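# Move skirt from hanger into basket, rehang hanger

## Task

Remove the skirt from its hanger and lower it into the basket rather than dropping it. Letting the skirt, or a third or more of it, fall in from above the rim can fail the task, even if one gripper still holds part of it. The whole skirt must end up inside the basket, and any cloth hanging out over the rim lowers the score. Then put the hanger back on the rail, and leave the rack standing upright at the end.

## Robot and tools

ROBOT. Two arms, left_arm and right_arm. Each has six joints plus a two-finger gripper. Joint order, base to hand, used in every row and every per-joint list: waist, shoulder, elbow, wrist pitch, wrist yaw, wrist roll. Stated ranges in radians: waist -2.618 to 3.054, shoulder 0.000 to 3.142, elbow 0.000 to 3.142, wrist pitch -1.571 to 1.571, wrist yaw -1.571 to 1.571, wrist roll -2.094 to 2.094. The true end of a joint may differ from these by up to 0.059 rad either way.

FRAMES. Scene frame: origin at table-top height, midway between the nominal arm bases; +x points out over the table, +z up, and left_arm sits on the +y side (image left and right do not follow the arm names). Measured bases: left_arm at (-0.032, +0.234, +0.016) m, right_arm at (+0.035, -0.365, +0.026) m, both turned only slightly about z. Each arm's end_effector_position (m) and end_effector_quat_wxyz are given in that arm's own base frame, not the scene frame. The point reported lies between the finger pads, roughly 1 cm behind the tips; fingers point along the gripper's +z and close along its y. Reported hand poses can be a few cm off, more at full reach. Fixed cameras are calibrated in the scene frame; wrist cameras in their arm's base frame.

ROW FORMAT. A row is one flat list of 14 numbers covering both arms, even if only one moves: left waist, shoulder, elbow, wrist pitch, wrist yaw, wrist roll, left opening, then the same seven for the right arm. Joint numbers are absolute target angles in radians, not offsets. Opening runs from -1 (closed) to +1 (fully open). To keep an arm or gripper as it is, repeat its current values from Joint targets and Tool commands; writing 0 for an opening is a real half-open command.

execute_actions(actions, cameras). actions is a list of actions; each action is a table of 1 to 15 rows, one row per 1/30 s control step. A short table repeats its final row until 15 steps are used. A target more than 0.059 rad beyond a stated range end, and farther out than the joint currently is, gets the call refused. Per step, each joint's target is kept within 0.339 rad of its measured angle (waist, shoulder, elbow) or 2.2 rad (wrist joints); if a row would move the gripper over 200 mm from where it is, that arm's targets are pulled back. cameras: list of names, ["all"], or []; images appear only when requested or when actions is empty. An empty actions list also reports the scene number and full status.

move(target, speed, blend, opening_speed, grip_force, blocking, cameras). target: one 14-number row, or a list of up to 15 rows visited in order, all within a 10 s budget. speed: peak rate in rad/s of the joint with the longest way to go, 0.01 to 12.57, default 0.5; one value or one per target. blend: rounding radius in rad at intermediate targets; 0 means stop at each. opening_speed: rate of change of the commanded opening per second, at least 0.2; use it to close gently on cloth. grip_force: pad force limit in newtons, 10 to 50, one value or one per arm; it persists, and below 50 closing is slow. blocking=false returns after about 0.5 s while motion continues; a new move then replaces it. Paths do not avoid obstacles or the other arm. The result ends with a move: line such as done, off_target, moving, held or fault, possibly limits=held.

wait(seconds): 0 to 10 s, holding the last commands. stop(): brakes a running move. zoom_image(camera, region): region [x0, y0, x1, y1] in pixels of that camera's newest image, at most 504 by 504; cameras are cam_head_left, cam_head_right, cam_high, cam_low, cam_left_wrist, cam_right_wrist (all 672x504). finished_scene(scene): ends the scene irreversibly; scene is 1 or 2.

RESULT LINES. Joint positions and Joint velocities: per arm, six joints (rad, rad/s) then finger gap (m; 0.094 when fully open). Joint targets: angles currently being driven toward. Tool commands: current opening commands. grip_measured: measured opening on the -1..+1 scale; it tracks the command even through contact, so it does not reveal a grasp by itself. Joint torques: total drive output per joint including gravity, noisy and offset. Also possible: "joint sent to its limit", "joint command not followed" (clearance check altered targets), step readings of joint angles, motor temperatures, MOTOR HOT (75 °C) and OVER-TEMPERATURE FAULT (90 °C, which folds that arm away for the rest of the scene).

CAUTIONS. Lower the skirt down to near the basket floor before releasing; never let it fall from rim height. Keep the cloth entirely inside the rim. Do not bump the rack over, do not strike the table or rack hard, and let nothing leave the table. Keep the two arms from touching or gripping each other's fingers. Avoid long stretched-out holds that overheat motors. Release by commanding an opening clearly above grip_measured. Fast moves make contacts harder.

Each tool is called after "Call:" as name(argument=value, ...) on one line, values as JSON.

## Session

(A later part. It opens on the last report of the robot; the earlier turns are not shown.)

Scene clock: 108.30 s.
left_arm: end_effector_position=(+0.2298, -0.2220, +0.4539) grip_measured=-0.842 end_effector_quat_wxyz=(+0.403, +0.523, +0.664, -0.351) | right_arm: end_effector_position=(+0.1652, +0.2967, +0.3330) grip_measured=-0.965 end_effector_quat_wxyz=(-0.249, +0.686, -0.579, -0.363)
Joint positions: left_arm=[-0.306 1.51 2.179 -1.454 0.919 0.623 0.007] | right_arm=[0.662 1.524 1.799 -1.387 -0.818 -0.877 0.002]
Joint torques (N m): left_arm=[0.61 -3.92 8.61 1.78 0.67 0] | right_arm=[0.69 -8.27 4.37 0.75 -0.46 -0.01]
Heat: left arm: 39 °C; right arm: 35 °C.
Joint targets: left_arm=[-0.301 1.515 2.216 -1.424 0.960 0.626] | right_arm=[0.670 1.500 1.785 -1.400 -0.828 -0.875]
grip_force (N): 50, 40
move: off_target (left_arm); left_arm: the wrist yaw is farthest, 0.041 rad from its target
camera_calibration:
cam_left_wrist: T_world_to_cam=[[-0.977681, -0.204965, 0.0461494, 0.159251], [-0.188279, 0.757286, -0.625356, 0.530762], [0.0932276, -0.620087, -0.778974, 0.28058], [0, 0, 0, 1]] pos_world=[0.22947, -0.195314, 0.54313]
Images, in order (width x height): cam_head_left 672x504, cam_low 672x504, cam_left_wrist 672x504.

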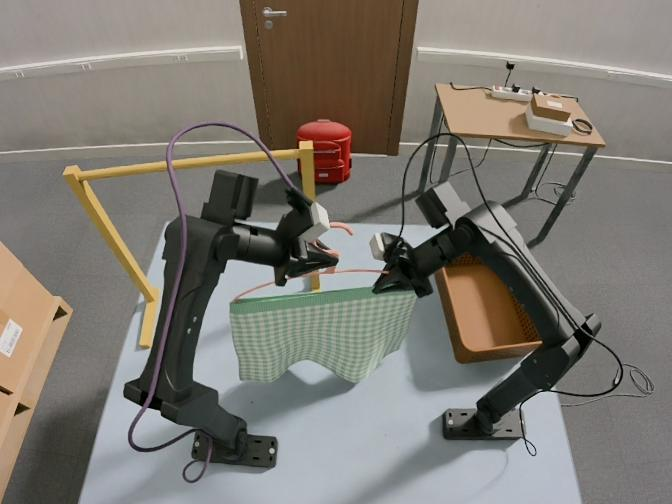

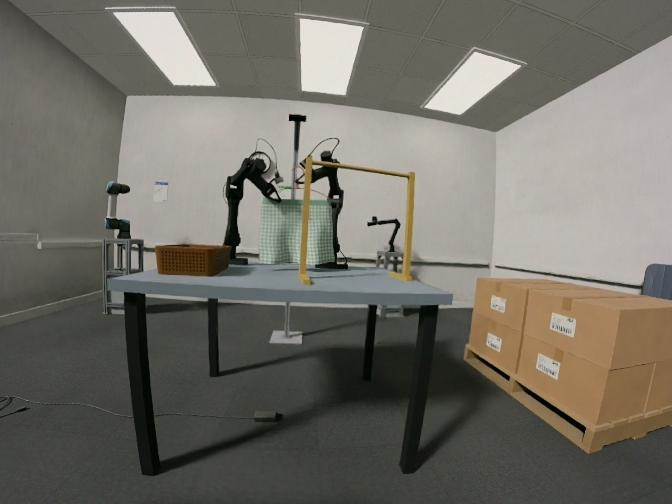

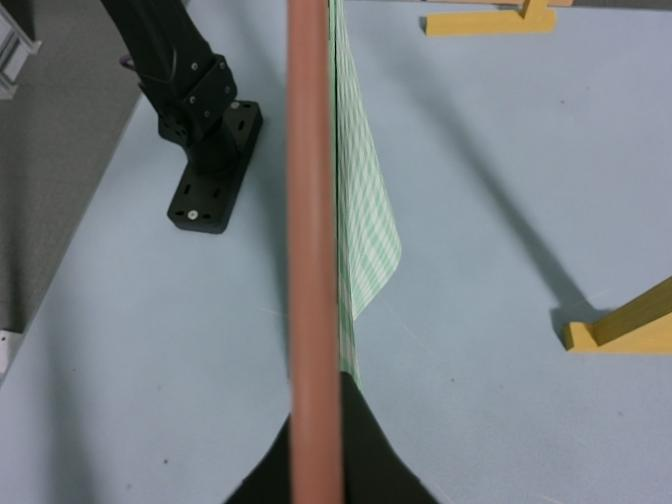

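Call:
move(target=[[-0.214,1.328,1.839,-1.026,1.122,0.471,-1,0.670,1.50,1.785,-1.40,-0.828,-0.875,-1],[-0.150,1.183,1.492,-0.431,1.235,0.115,-1,0.670,1.50,1.785,-1.40,-0.828,-0.875,-1]], speed=0.3, blend=[0.1,0], cameras=["cam_left_wrist","cam_head_left","cam_low"])

Call:
zoom_image(camera="cam_head_left", region=[220, 180, 470, 390])

Call:
zoom_image(camera="cam_low", region=[220, 130, 360, 280])

Scene clock: 119.17 s.
left_arm: end_effector_position=(+0.2446, -0.2137, +0.4550) grip_measured=-0.842 end_effector_quat_wxyz=(+0.488, +0.442, +0.590, -0.467) | right_arm: end_effector_position=(+0.1676, +0.2993, +0.3355) grip_measured=-0.967 end_effector_quat_wxyz=(-0.256, +0.683, -0.578, -0.364)
Joint positions: left_arm=[-0.172 1.222 1.488 -0.527 1.224 0.126 0.007] | right_arm=[0.662 1.524 1.799 -1.365 -0.822 -0.862 0.002]
Joint torques (N m): left_arm=[2.25 -6.63 7.43 2.57 0.22 -0.16] | right_arm=[0.58 -8.28 4.49 0.55 -0.44 -0.12]
Heat: left arm: 40 °C; right arm: 34 °C.
Joint targets: left_arm=[-0.150 1.183 1.492 -0.431 1.235 0.115] | right_arm=[0.670 1.500 1.785 -1.400 -0.828 -0.875]
grip_force (N): 50, 40
move: off_target (left_arm); left_arm: the wrist pitch is farthest, 0.096 rad from its target
camera_calibration:
cam_left_wrist: T_world_to_cam=[[-0.97823, -0.169045, 0.120373, 0.149387], [-0.189171, 0.487896, -0.852157, 0.573721], [0.0853232, -0.856377, -0.509253, 0.113856], [0, 0, 0, 1]] pos_world=[0.244951, -0.157159, 0.5289]
Images, in order (width x height): cam_head_left 672x504, cam_low 672x504, cam_left_wrist 672x504.

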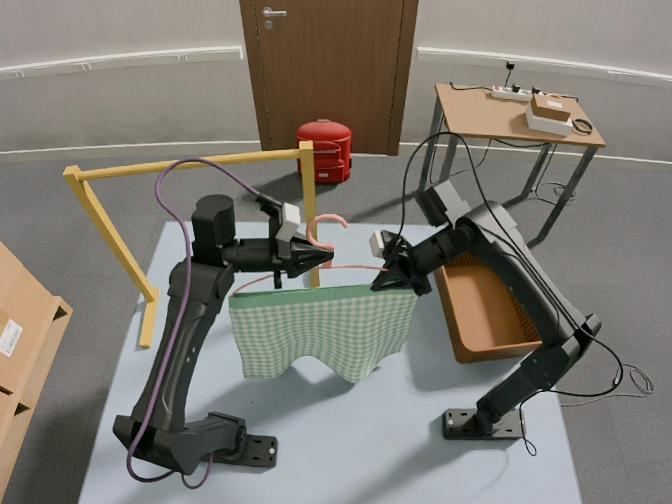

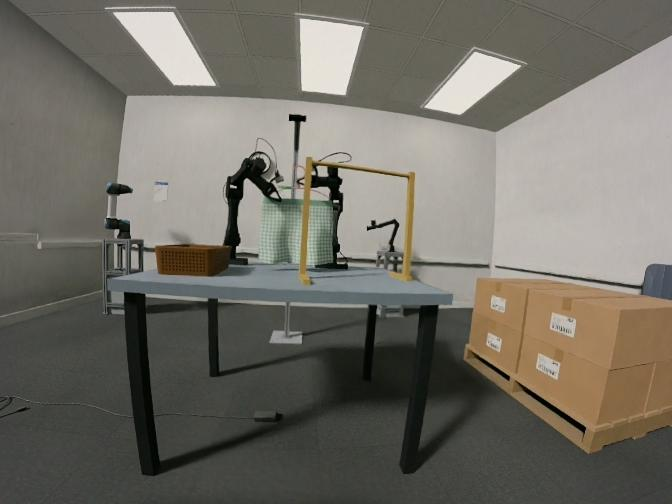

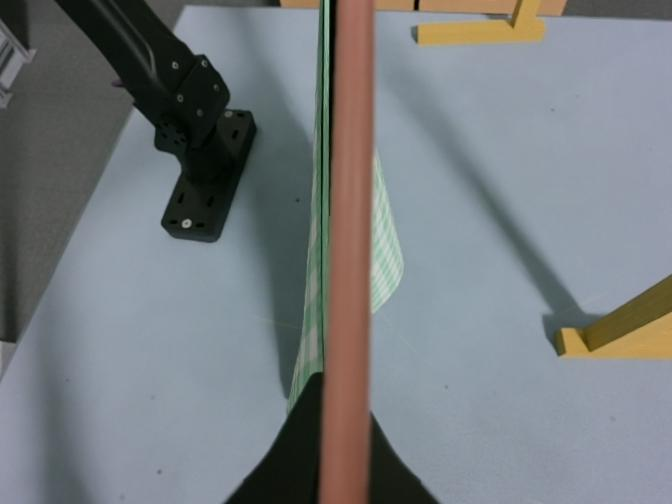

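Scaled by 2.016.

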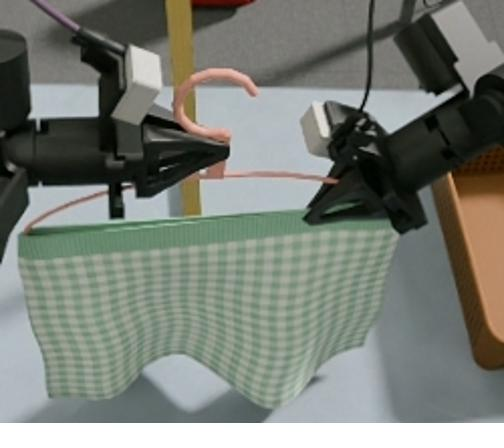

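Scaled by 3.360.

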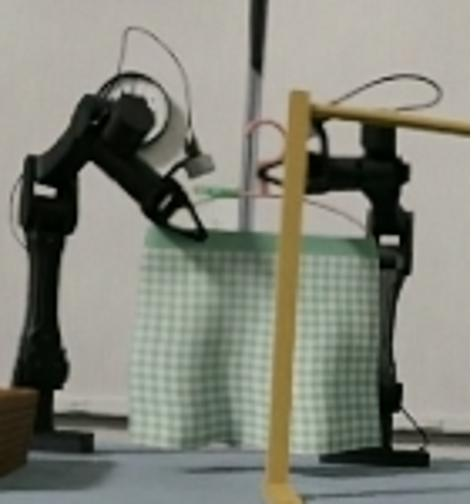

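Call:
move(target=[[-0.150,1.183,1.492,-0.431,1.235,0.115,-1,0.670,1.50,1.785,-1.40,-0.828,-0.875,0.6],[-0.150,1.183,1.492,-0.431,1.235,0.115,-1,0.564,1.411,1.744,-1.50,-0.854,-1.037,0.6]], speed=0.25, cameras=["cam_left_wrist","cam_head_left","cam_low"])

Call:
zoom_image(camera="cam_head_left", region=[220, 180, 470, 390])

Call:
zoom_image(camera="cam_low", region=[220, 130, 360, 280])

Scene clock: 128.90 s.
left_arm: end_effector_position=(+0.2472, -0.2082, +0.4664) grip_measured=-0.842 end_effector_quat_wxyz=(+0.517, +0.448, +0.575, -0.448) | right_arm: end_effector_position=(+0.1570, +0.2607, +0.3397) grip_measured=+0.597 end_effector_quat_wxyz=(-0.272, +0.699, -0.566, -0.343)
Joint positions: left_arm=[-0.152 1.209 1.488 -0.463 1.218 0.121 0.007] | right_arm=[0.572 1.431 1.757 -1.483 -0.831 -1.025 0.075]
Joint torques (N m): left_arm=[0.31 -5.3 7.38 1.95 0.26 -0.1] | right_arm=[-0.68 -6.64 4.22 0.68 -0.67 -0.12]
Heat: left arm: 42 °C; right arm: 34 °C.
Joint targets: left_arm=[-0.150 1.183 1.492 -0.431 1.235 0.115] | right_arm=[0.564 1.411 1.744 -1.500 -0.854 -1.037]
grip_force (N): 50, 40
move: done
camera_calibration:
cam_left_wrist: T_world_to_cam=[[-0.979697, -0.193536, 0.0523217, 0.17843], [-0.139935, 0.473229, -0.869754, 0.574246], [0.143569, -0.859417, -0.490704, 0.100506], [0, 0, 0, 1]] pos_world=[0.240735, -0.150841, 0.539436]
Images, in order (width x height): cam_head_left 672x504, cam_low 672x504, cam_left_wrist 672x504.

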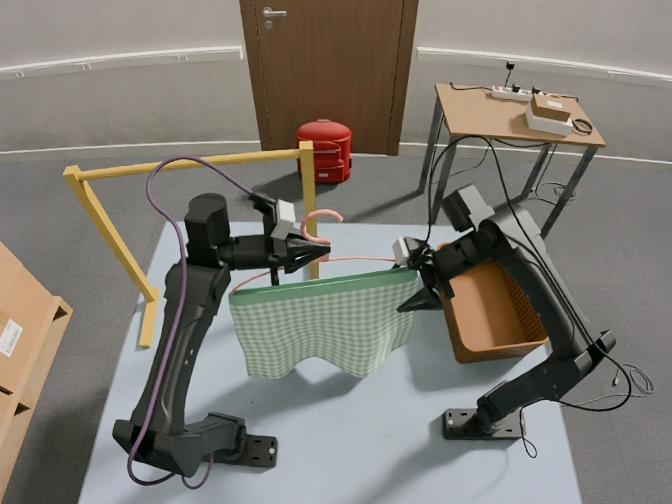

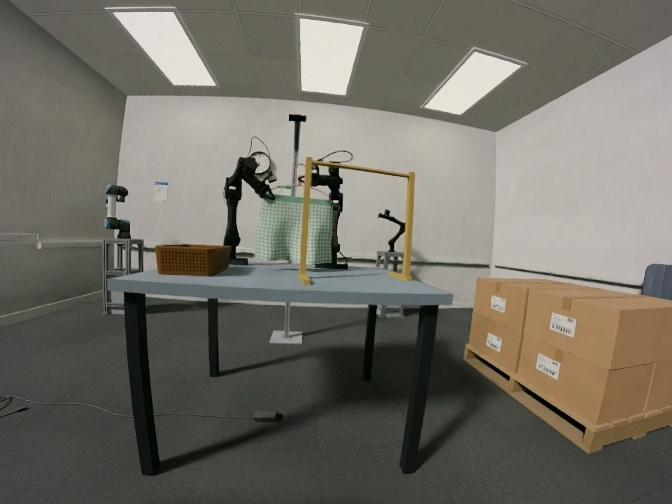

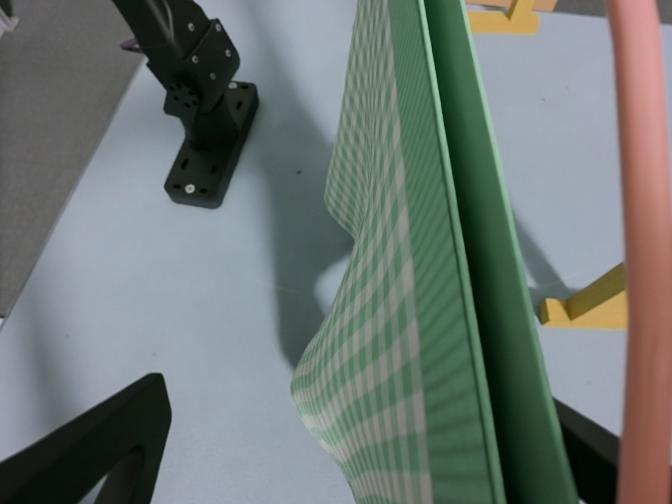

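Scaled by 2.016.

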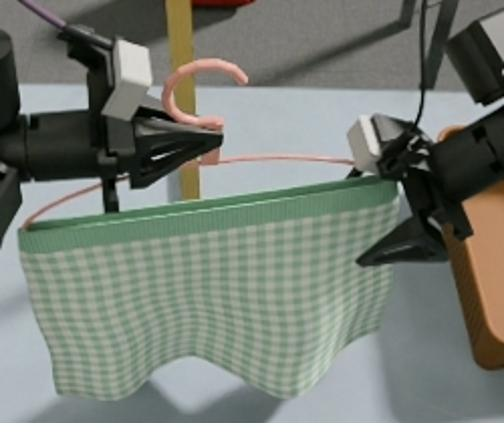

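Scaled by 3.360.

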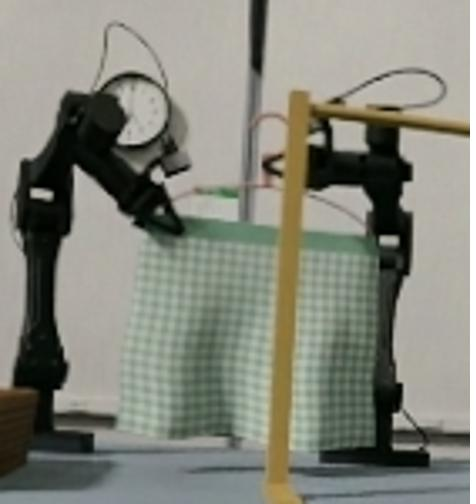

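Call:
move(target=[[-0.150,1.183,1.492,-0.431,1.235,0.115,-1,0.572,1.411,1.744,-1.50,-0.854,-1.037,1],[-0.150,1.183,1.492,-0.431,1.235,0.115,-1,0.578,1.565,1.915,-1.475,-0.87,-1.00,1]], speed=0.25, cameras=["cam_left_wrist","cam_head_left","cam_low"])

Call:
zoom_image(camera="cam_head_left", region=[220, 180, 470, 390])

Call:
zoom_image(camera="cam_low", region=[220, 130, 360, 280])

Scene clock: 139.47 s.
left_arm: end_effector_position=(+0.2472, -0.2082, +0.4664) grip_measured=-0.842 end_effector_quat_wxyz=(+0.517, +0.448, +0.575, -0.448) | right_arm: end_effector_position=(+0.1828, +0.2796, +0.3458) grip_measured=+0.997 end_effector_quat_wxyz=(-0.273, +0.694, -0.566, -0.351)
Joint positions: left_arm=[-0.152 1.209 1.488 -0.463 1.218 0.121 0.007] | right_arm=[0.572 1.555 1.885 -1.482 -0.848 -1.011 0.094]
Joint torques (N m): left_arm=[0.29 -5.33 7.38 1.95 0.25 -0.13] | right_arm=[0.53 -4.81 8.39 0.86 -0.6 0.13]
Heat: left arm: 41 °C; right arm: 34 °C.
Joint targets: left_arm=[-0.150 1.183 1.492 -0.431 1.235 0.115] | right_arm=[0.578 1.565 1.915 -1.475 -0.870 -1.000]
grip_force (N): 50, 40
move: done
camera_calibration:
cam_left_wrist: T_world_to_cam=[[-0.979681, -0.193623, 0.0522891, 0.178426], [-0.139935, 0.473139, -0.869803, 0.574346], [0.143674, -0.859447, -0.49062, 0.10048], [0, 0, 0, 1]] pos_world=[0.240735, -0.150841, 0.539536]
Images, in order (width x height): cam_head_left 672x504, cam_low 672x504, cam_left_wrist 672x504.

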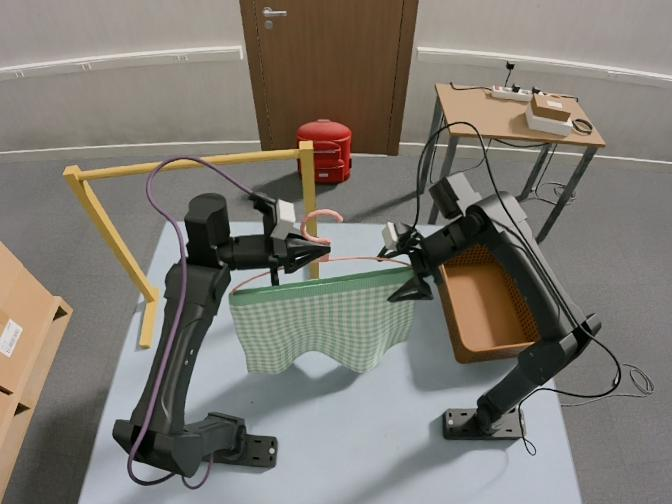

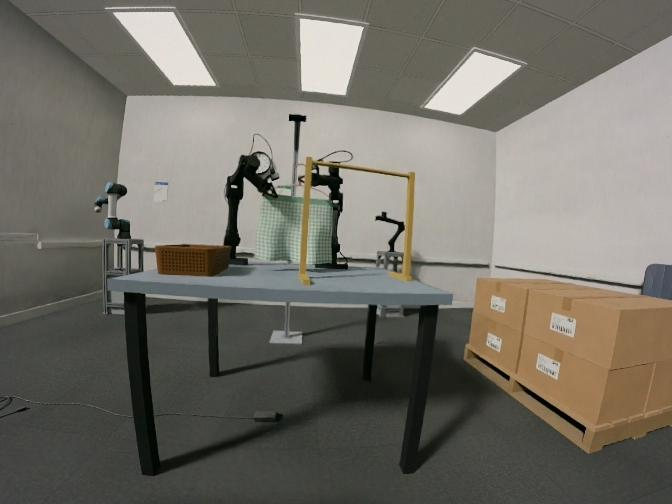

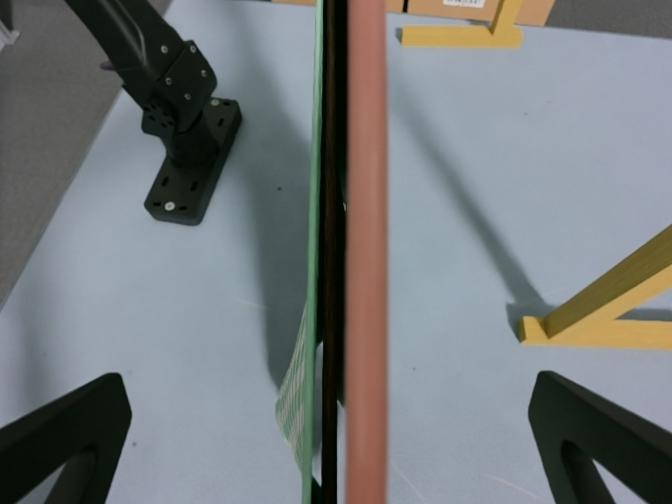

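Scaled by 2.016.

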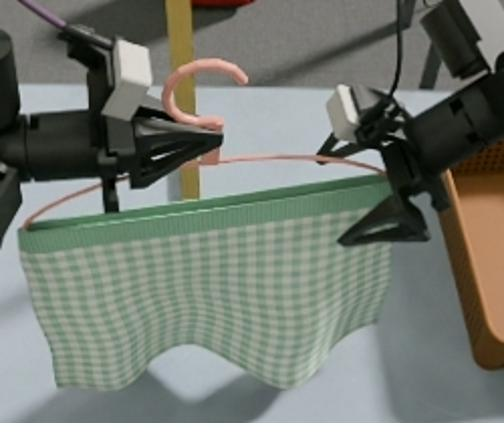

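Scaled by 3.360.

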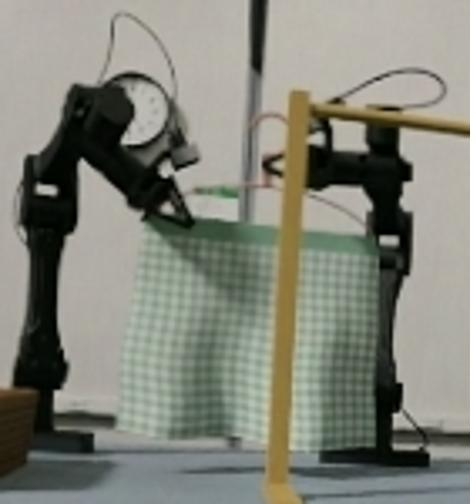

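Call:
move(target=[[-0.150,1.183,1.492,-0.431,1.235,0.115,-1,0.578,1.565,1.875,-1.485,-0.87,-1.00,0.6],[-0.150,1.183,1.492,-0.431,1.235,0.115,-1,0.578,1.565,1.875,-1.485,-0.87,-1.00,-1]], speed=0.25, grip_force=[50,45], cameras=["cam_left_wrist","cam_head_left","cam_low"])

Call:
zoom_image(camera="cam_low", region=[240, 140, 340, 240])

Scene clock: 145.60 s.
left_arm: end_effector_position=(+0.2462, -0.2084, +0.4666) grip_measured=-0.842 end_effector_quat_wxyz=(+0.516, +0.449, +0.574, -0.450) | right_arm: end_effector_position=(+0.1828, +0.2797, +0.3458) grip_measured=-0.954 end_effector_quat_wxyz=(-0.270, +0.690, -0.571, -0.353)
Joint positions: left_arm=[-0.152 1.209 1.488 -0.463 1.224 0.12 0.007] | right_arm=[0.572 1.555 1.885 -1.482 -0.848 -0.996 0.002]
Joint torques (N m): left_arm=[0.32 -5.33 7.39 1.95 0.19 -0.11] | right_arm=[0.54 -5.05 4.56 0.78 -0.65 -0.06]
Heat: left arm: 41 °C; right arm: 34 °C.
Joint targets: left_arm=[-0.150 1.183 1.492 -0.431 1.235 0.115] | right_arm=[0.578 1.565 1.875 -1.485 -0.870 -1.000]
grip_force (N): 50, 45
move: done
camera_calibration:
cam_left_wrist: T_world_to_cam=[[-0.980727, -0.18805, 0.0530262, 0.178496], [-0.137749, 0.47301, -0.870222, 0.574083], [0.138564, -0.860755, -0.489797, 0.101107], [0, 0, 0, 1]] pos_world=[0.240126, -0.150953, 0.539636]
Images, in order (width x height): cam_head_left 672x504, cam_low 672x504, cam_left_wrist 672x504.

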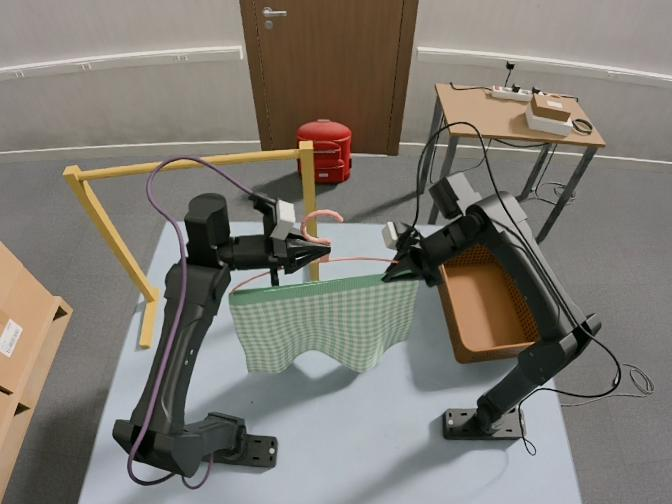

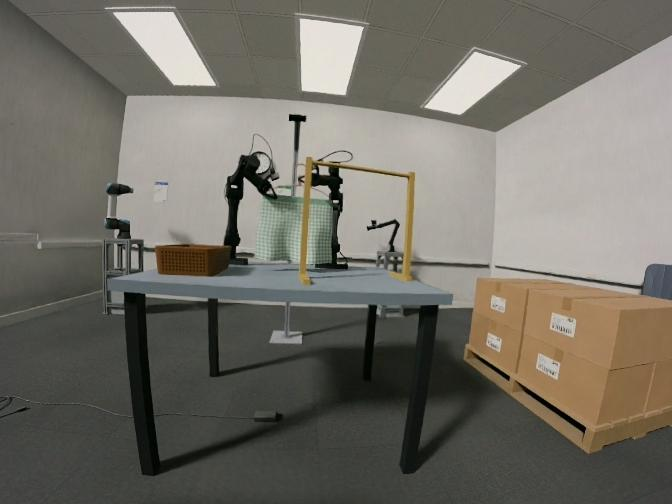

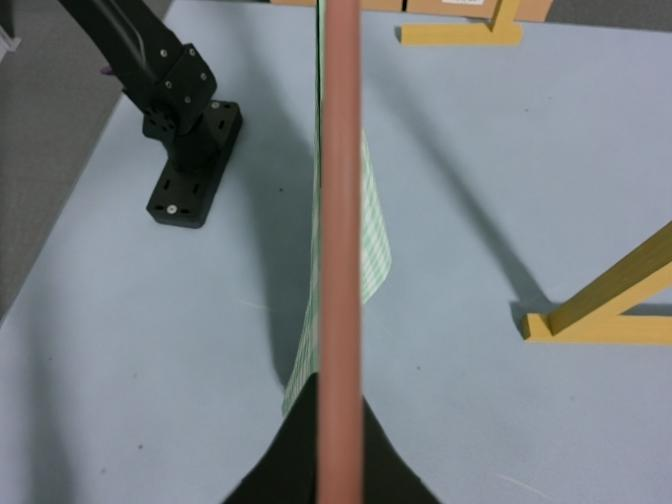

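Scaled by 5.040.

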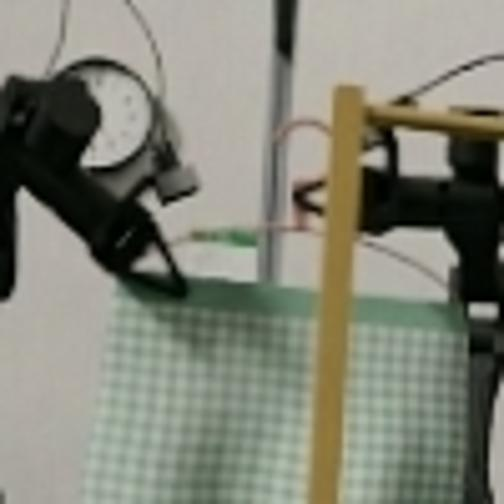

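Call:
move(target=[-0.022,1.165,1.493,-0.534,1.36,0.2225,-1,0.578,1.565,1.875,-1.485,-0.87,-1.00,-1], speed=0.25, cameras=["cam_head_left","cam_low","cam_left_wrist"])

Call:
zoom_image(camera="cam_head_left", region=[220, 180, 470, 390])

Call:
zoom_image(camera="cam_low", region=[240, 140, 340, 240])

Scene clock: 154.90 s.
left_arm: end_effector_position=(+0.2394, -0.1898, +0.4648) grip_measured=-0.843 end_effector_quat_wxyz=(+0.522, +0.468, +0.555, -0.448) | right_arm: end_effector_position=(+0.1785, +0.2917, +0.3522) grip_measured=-0.954 end_effector_quat_wxyz=(-0.277, +0.688, -0.554, -0.378)
Joint positions: left_arm=[-0.062 1.201 1.488 -0.53 1.341 0.229 0.007] | right_arm=[0.593 1.564 1.885 -1.443 -0.898 -0.972 0.002]
Joint torques (N m): left_arm=[3.92 -6.06 7.38 1.5 0.3 -0.13] | right_arm=[-1.25 -6.02 4.6 0.38 -0.16 -0.28]
Heat: left arm: 40 °C; right arm: 34 °C.
Joint targets: left_arm=[-0.022 1.165 1.493 -0.534 1.360 0.223] | right_arm=[0.578 1.565 1.875 -1.485 -0.870 -1.000]
grip_force (N): 50, 45
move: off_target (left_arm, right_arm); left_arm: the waist is farthest, 0.040 rad from its target; right_arm: the wrist pitch is farthest, 0.042 rad from its target
camera_calibration:
cam_left_wrist: T_world_to_cam=[[-0.987446, -0.157686, 0.00926969, 0.20324], [-0.0843526, 0.476788, -0.874962, 0.552857], [0.13355, -0.864759, -0.484104, 0.114994], [0, 0, 0, 1]] pos_world=[0.231966, -0.132106, 0.537513]
Images, in order (width x height): cam_head_left 672x504, cam_low 672x504, cam_left_wrist 672x504.

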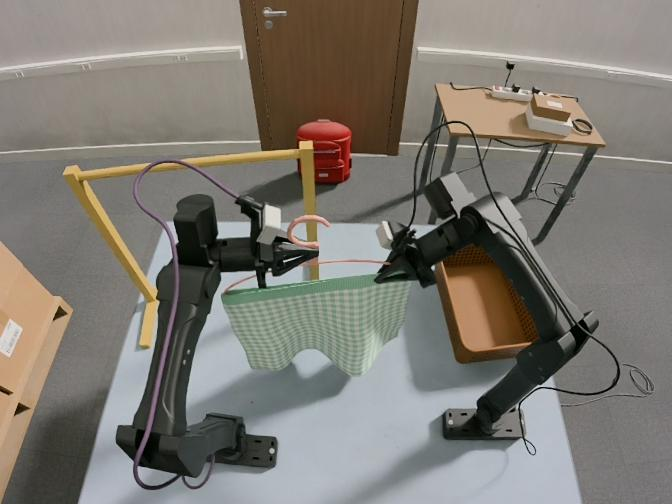

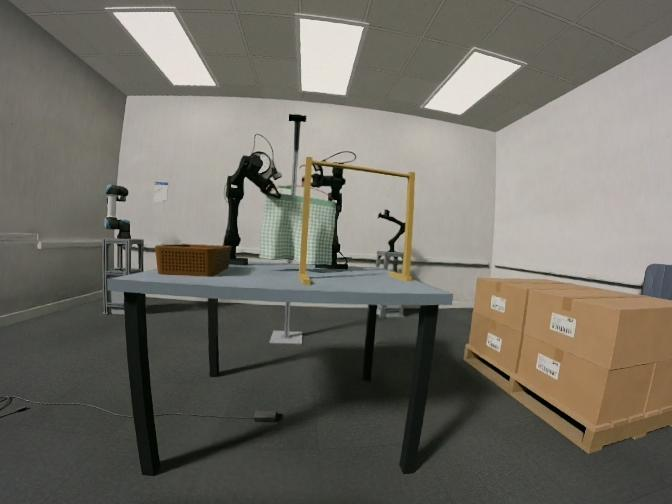

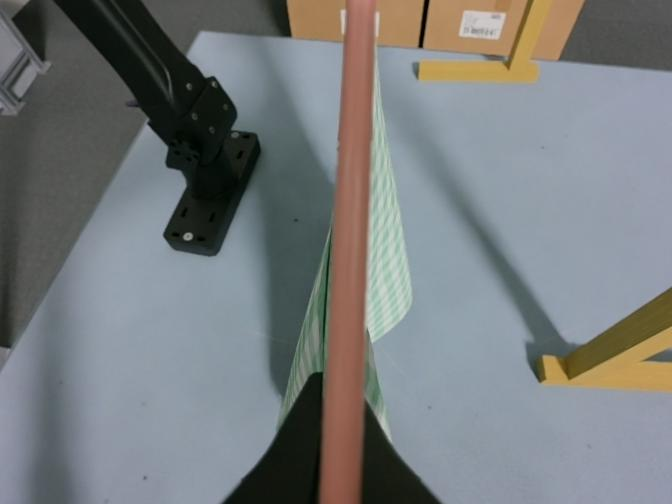

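Scaled by 2.016.

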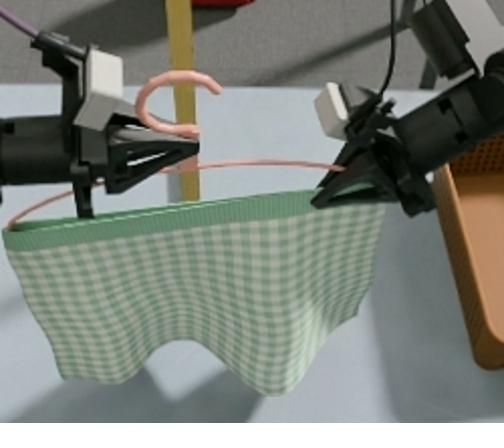

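Scaled by 5.040.

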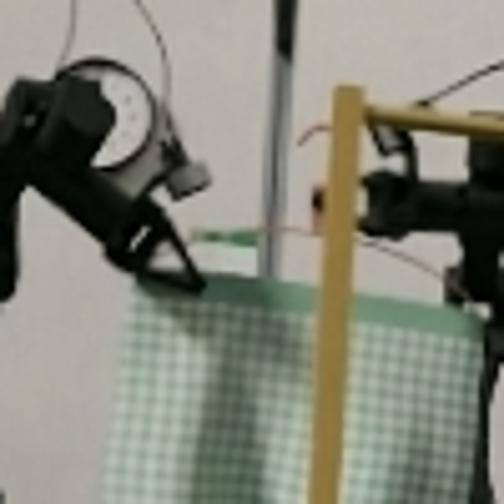

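Call:
move(target=[[-0.045,1.147,1.557,-0.037,1.345,-0.364,-1,0.578,1.565,1.875,-1.485,-0.87,-1.00,-1],[-0.065,1.187,1.439,0.507,1.255,-0.732,-1,0.578,1.565,1.875,-1.485,-0.87,-1.00,-1]], speed=0.3, blend=[0.1,0], cameras=["cam_head_left","cam_low","cam_left_wrist"])

Call:
zoom_image(camera="cam_head_left", region=[220, 180, 470, 390])

Call:
zoom_image(camera="cam_low", region=[240, 140, 340, 240])

Scene clock: 164.53 s.
left_arm: end_effector_position=(+0.2336, -0.1931, +0.5077) grip_measured=-0.818 end_effector_quat_wxyz=(+0.472, +0.425, +0.541, -0.552) | right_arm: end_effector_position=(+0.1658, +0.2940, +0.3796) grip_measured=-0.954 end_effector_quat_wxyz=(-0.290, +0.662, -0.545, -0.425)
Joint positions: left_arm=[-0.062 1.23 1.386 0.331 1.454 -0.682 0.009] | right_arm=[0.587 1.539 1.904 -1.425 -1.001 -0.894 0.002]
Joint torques (N m): left_arm=[-0.21 -6.9 11.62 2.93 -2.18 -0.62] | right_arm=[-0.75 -3.43 2.99 0.3 0.92 -1.1]
Heat: left arm: 42 °C; right arm: 33 °C.
Joint targets: left_arm=[-0.065 1.187 1.439 0.507 1.255 -0.732] | right_arm=[0.578 1.565 1.875 -1.485 -0.870 -1.000]
grip_force (N): 50, 45
move: off_target (left_arm, right_arm); left_arm: the wrist yaw is farthest, 0.199 rad from its target; right_arm: the wrist yaw is farthest, 0.131 rad from its target
camera_calibration:
cam_left_wrist: T_world_to_cam=[[-0.9801, -0.0264264, 0.196738, 0.125025], [-0.191943, 0.378889, -0.905318, 0.613179], [-0.0506174, -0.925065, -0.376421, 0.110363], [0, 0, 0, 1]] pos_world=[0.245819, -0.12693, 0.572068]
Images, in order (width x height): cam_head_left 672x504, cam_low 672x504, cam_left_wrist 672x504.

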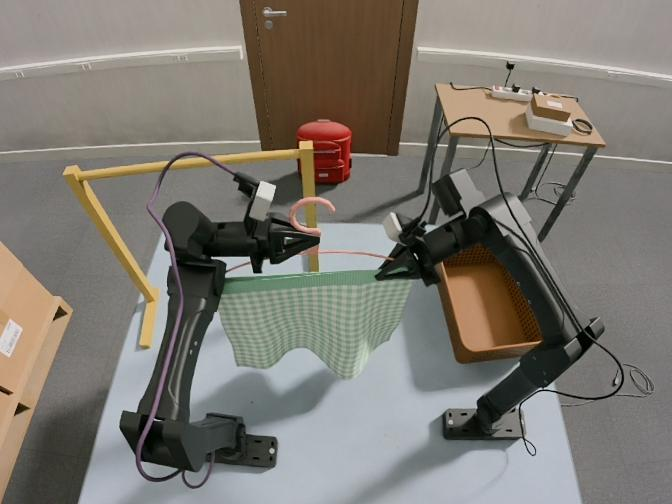

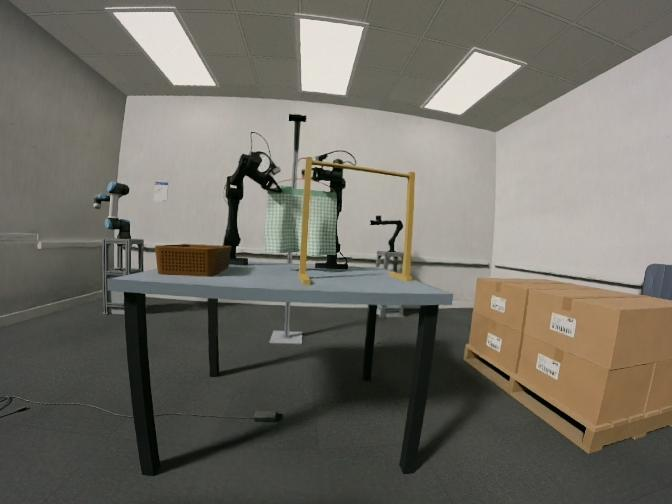

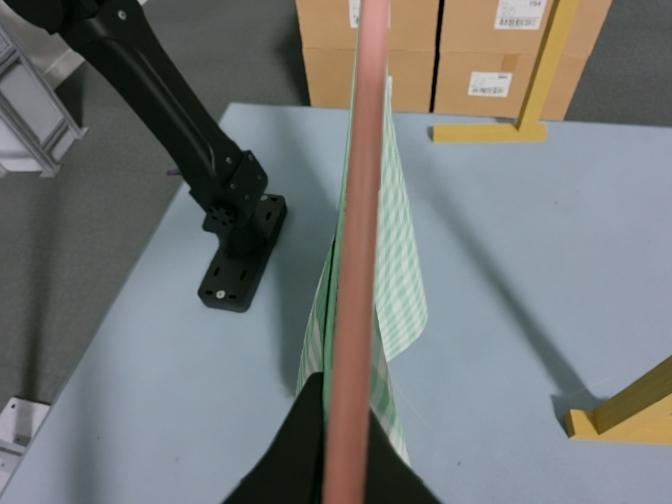

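Scaled by 2.016.

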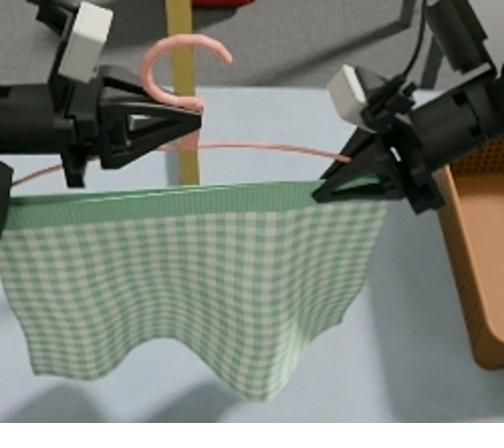

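Scaled by 5.040.

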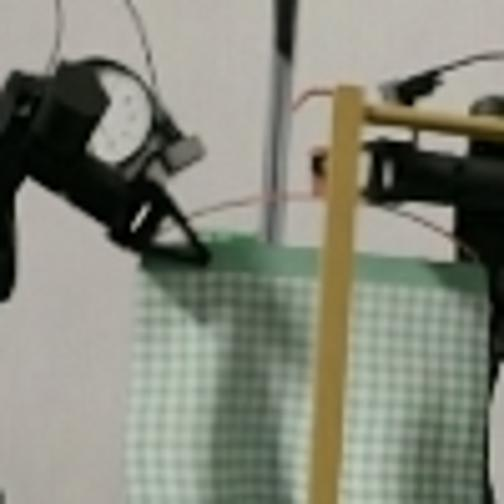

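Call:
zoom_image(camera="cam_left_wrist", region=[220, 340, 440, 504])

Call:
zoom_image(camera="cam_head_left", region=[360, 200, 460, 300])

Scaled by 2.291.

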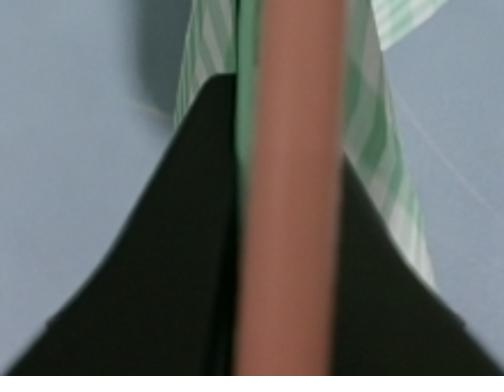

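Scaled by 5.040.

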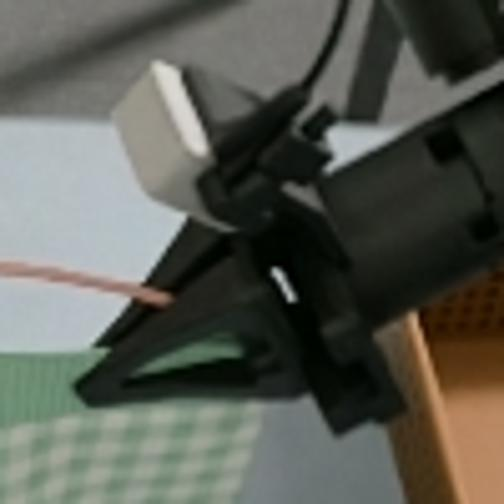

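Call:
move(target=[[-0.150,1.183,1.492,-0.431,1.235,0.115,-1,0.578,1.565,1.875,-1.485,-0.87,-1.00,-1],[-0.150,1.183,1.492,-0.431,1.235,0.115,-1,0.578,1.565,1.875,-1.485,-0.87,-1.00,1]], speed=0.35, cameras=["cam_head_left","cam_low","cam_left_wrist"])

Call:
zoom_image(camera="cam_head_left", region=[220, 180, 470, 390])

Call:
zoom_image(camera="cam_low", region=[240, 140, 340, 240])

Scene clock: 178.07 s.
left_arm: end_effector_position=(+0.2470, -0.2068, +0.4619) grip_measured=-0.843 end_effector_quat_wxyz=(+0.514, +0.447, +0.575, -0.453) | right_arm: end_effector_position=(+0.1827, +0.2810, +0.3457) grip_measured=+0.997 end_effector_quat_wxyz=(-0.271, +0.689, -0.571, -0.355)
Joint positions: left_arm=[-0.144 1.202 1.461 -0.442 1.233 0.111 0.007] | right_arm=[0.575 1.555 1.883 -1.475 -0.849 -0.989 0.094]
Joint torques (N m): left_arm=[-0.53 -4.68 9.85 1.71 0.1 -0.02] | right_arm=[0.23 -4.93 4.74 0.75 -0.64 -0.13]
Motor temperatures (°C): left_arm=[27 31 42 46 28 26 27] | right_arm=[27 28 33 30 24 25 26]
Heat: left arm: 46 °C; right arm: 33 °C.
Joint targets: left_arm=[-0.150 1.183 1.492 -0.431 1.235 0.115] | right_arm=[0.578 1.565 1.875 -1.485 -0.870 -1.000]
grip_force (N): 50, 45
move: done
camera_calibration:
cam_left_wrist: T_world_to_cam=[[-0.98036, -0.187074, 0.0624302, 0.175594], [-0.145124, 0.46996, -0.870676, 0.570689], [0.133541, -0.862636, -0.487879, 0.100032], [0, 0, 0, 1]] pos_world=[0.241607, -0.149061, 0.534726]
Images, in order (width x height): cam_head_left 672x504, cam_low 672x504, cam_left_wrist 672x504.

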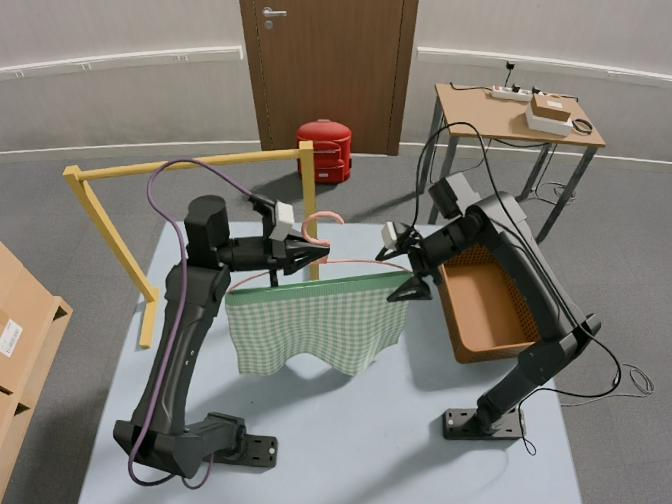

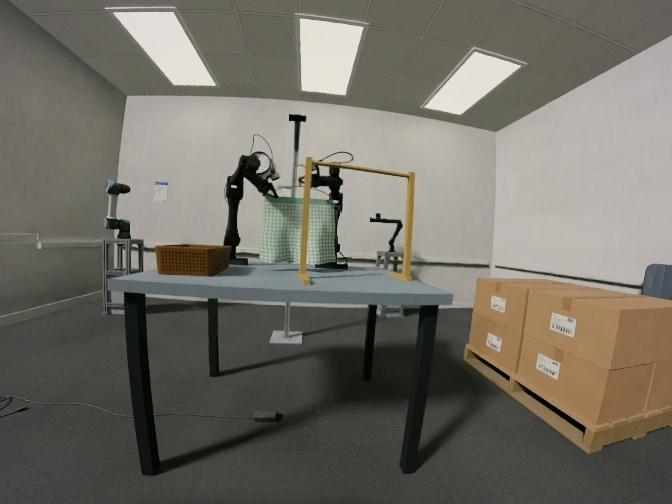

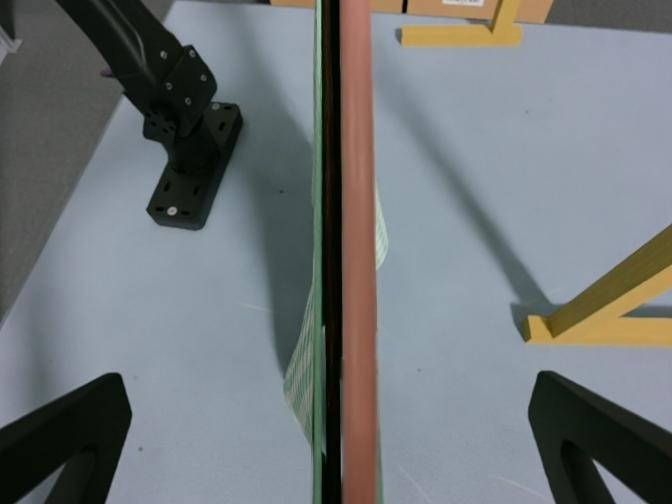

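Scaled by 2.016.

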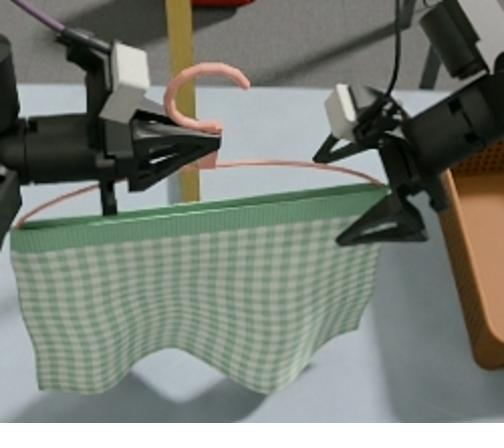

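Scaled by 5.040.

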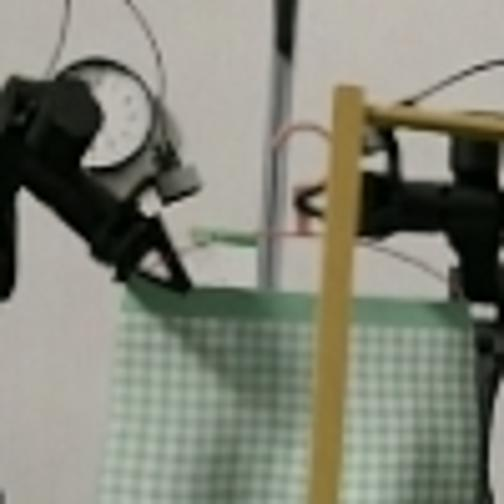

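Call:
move(target=[[-0.150,1.183,1.492,-0.431,1.235,0.115,-1,0.485,1.35,1.389,-1.0,-1.13,-0.91,1],[-0.150,1.183,1.492,-0.431,1.235,0.115,-1,0.444,1.257,0.9,-0.03,-1.33,-0.37,1]], speed=0.4, blend=[0.1,0], cameras=["cam_head_left","cam_low","cam_left_wrist"])

Call:
zoom_image(camera="cam_head_left", region=[220, 180, 470, 390])

Call:
zoom_image(camera="cam_low", region=[240, 140, 340, 240])

Scene clock: 191.40 s.
left_arm: end_effector_position=(+0.2483, -0.2064, +0.4600) grip_measured=-0.843 end_effector_quat_wxyz=(+0.512, +0.443, +0.580, -0.452) | right_arm: end_effector_position=(+0.1944, +0.2896, +0.2933) grip_measured=+0.997 end_effector_quat_wxyz=(-0.416, +0.575, -0.469, -0.526)
Joint positions: left_arm=[-0.144 1.202 1.461 -0.454 1.224 0.113 0.007] | right_arm=[0.452 1.283 0.914 -0.04 -1.316 -0.381 0.094]
Joint torques (N m): left_arm=[-0.55 -4.71 9.89 1.86 0.2 -0.02] | right_arm=[-0.64 -7.3 5.71 1.34 -0.39 0.13]
Heat: left arm: 43 °C; right arm: 33 °C.
Joint targets: left_arm=[-0.150 1.183 1.492 -0.431 1.235 0.115] | right_arm=[0.444 1.257 0.900 -0.030 -1.330 -0.370]
grip_force (N): 50, 45
move: done
camera_calibration:
cam_left_wrist: T_world_to_cam=[[-0.977963, -0.196027, 0.0718522, 0.17032], [-0.1583, 0.471822, -0.867367, 0.571214], [0.136126, -0.859626, -0.492455, 0.101306], [0, 0, 0, 1]] pos_world=[0.2432, -0.149039, 0.533103]
Images, in order (width x height): cam_head_left 672x504, cam_low 672x504, cam_left_wrist 672x504.

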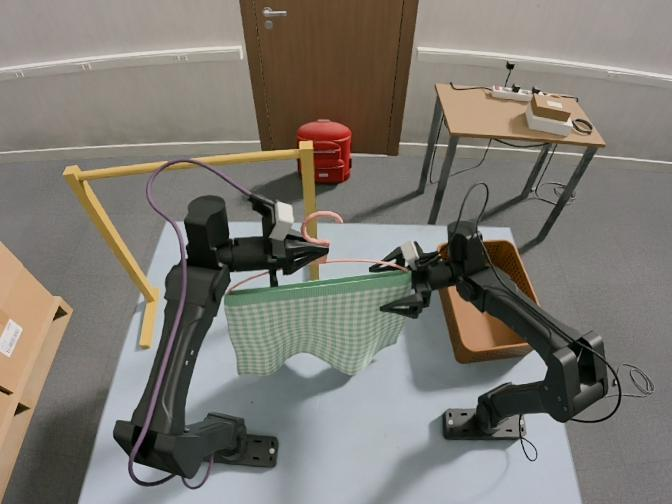

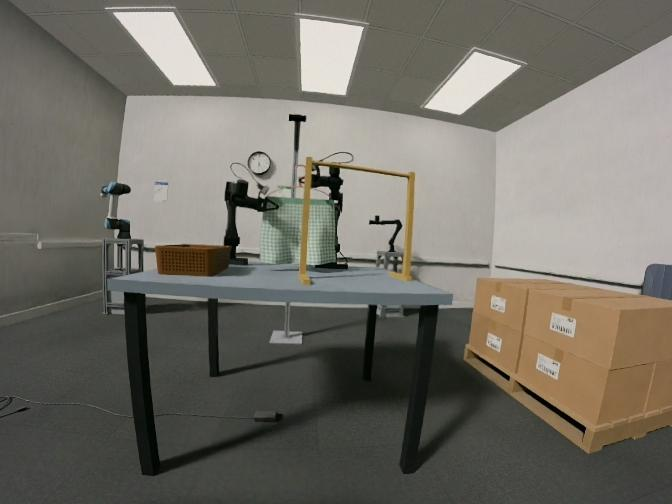

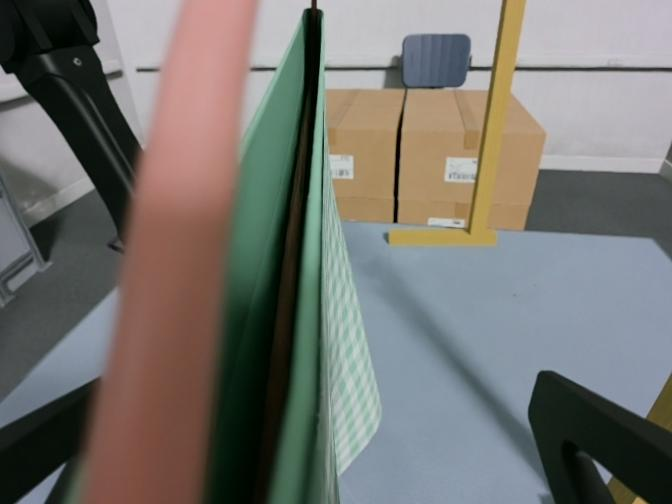

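Scaled by 2.016.

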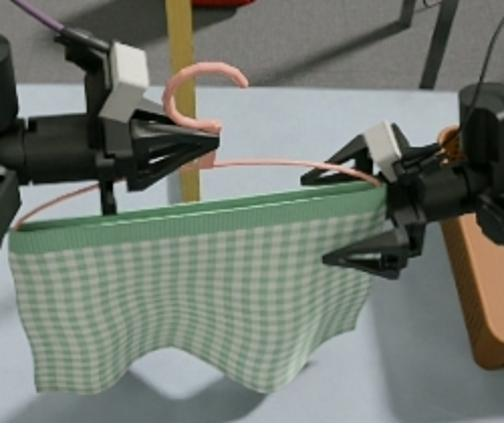

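Scaled by 5.040.

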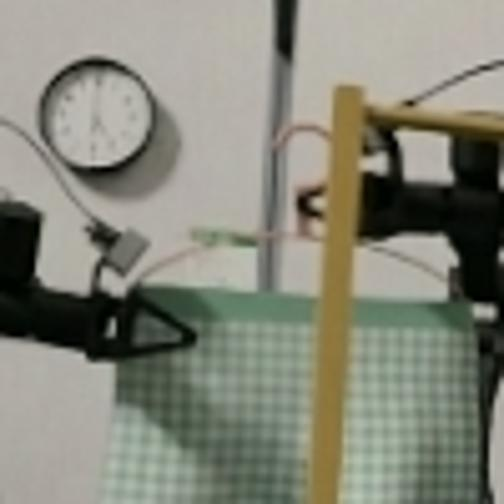

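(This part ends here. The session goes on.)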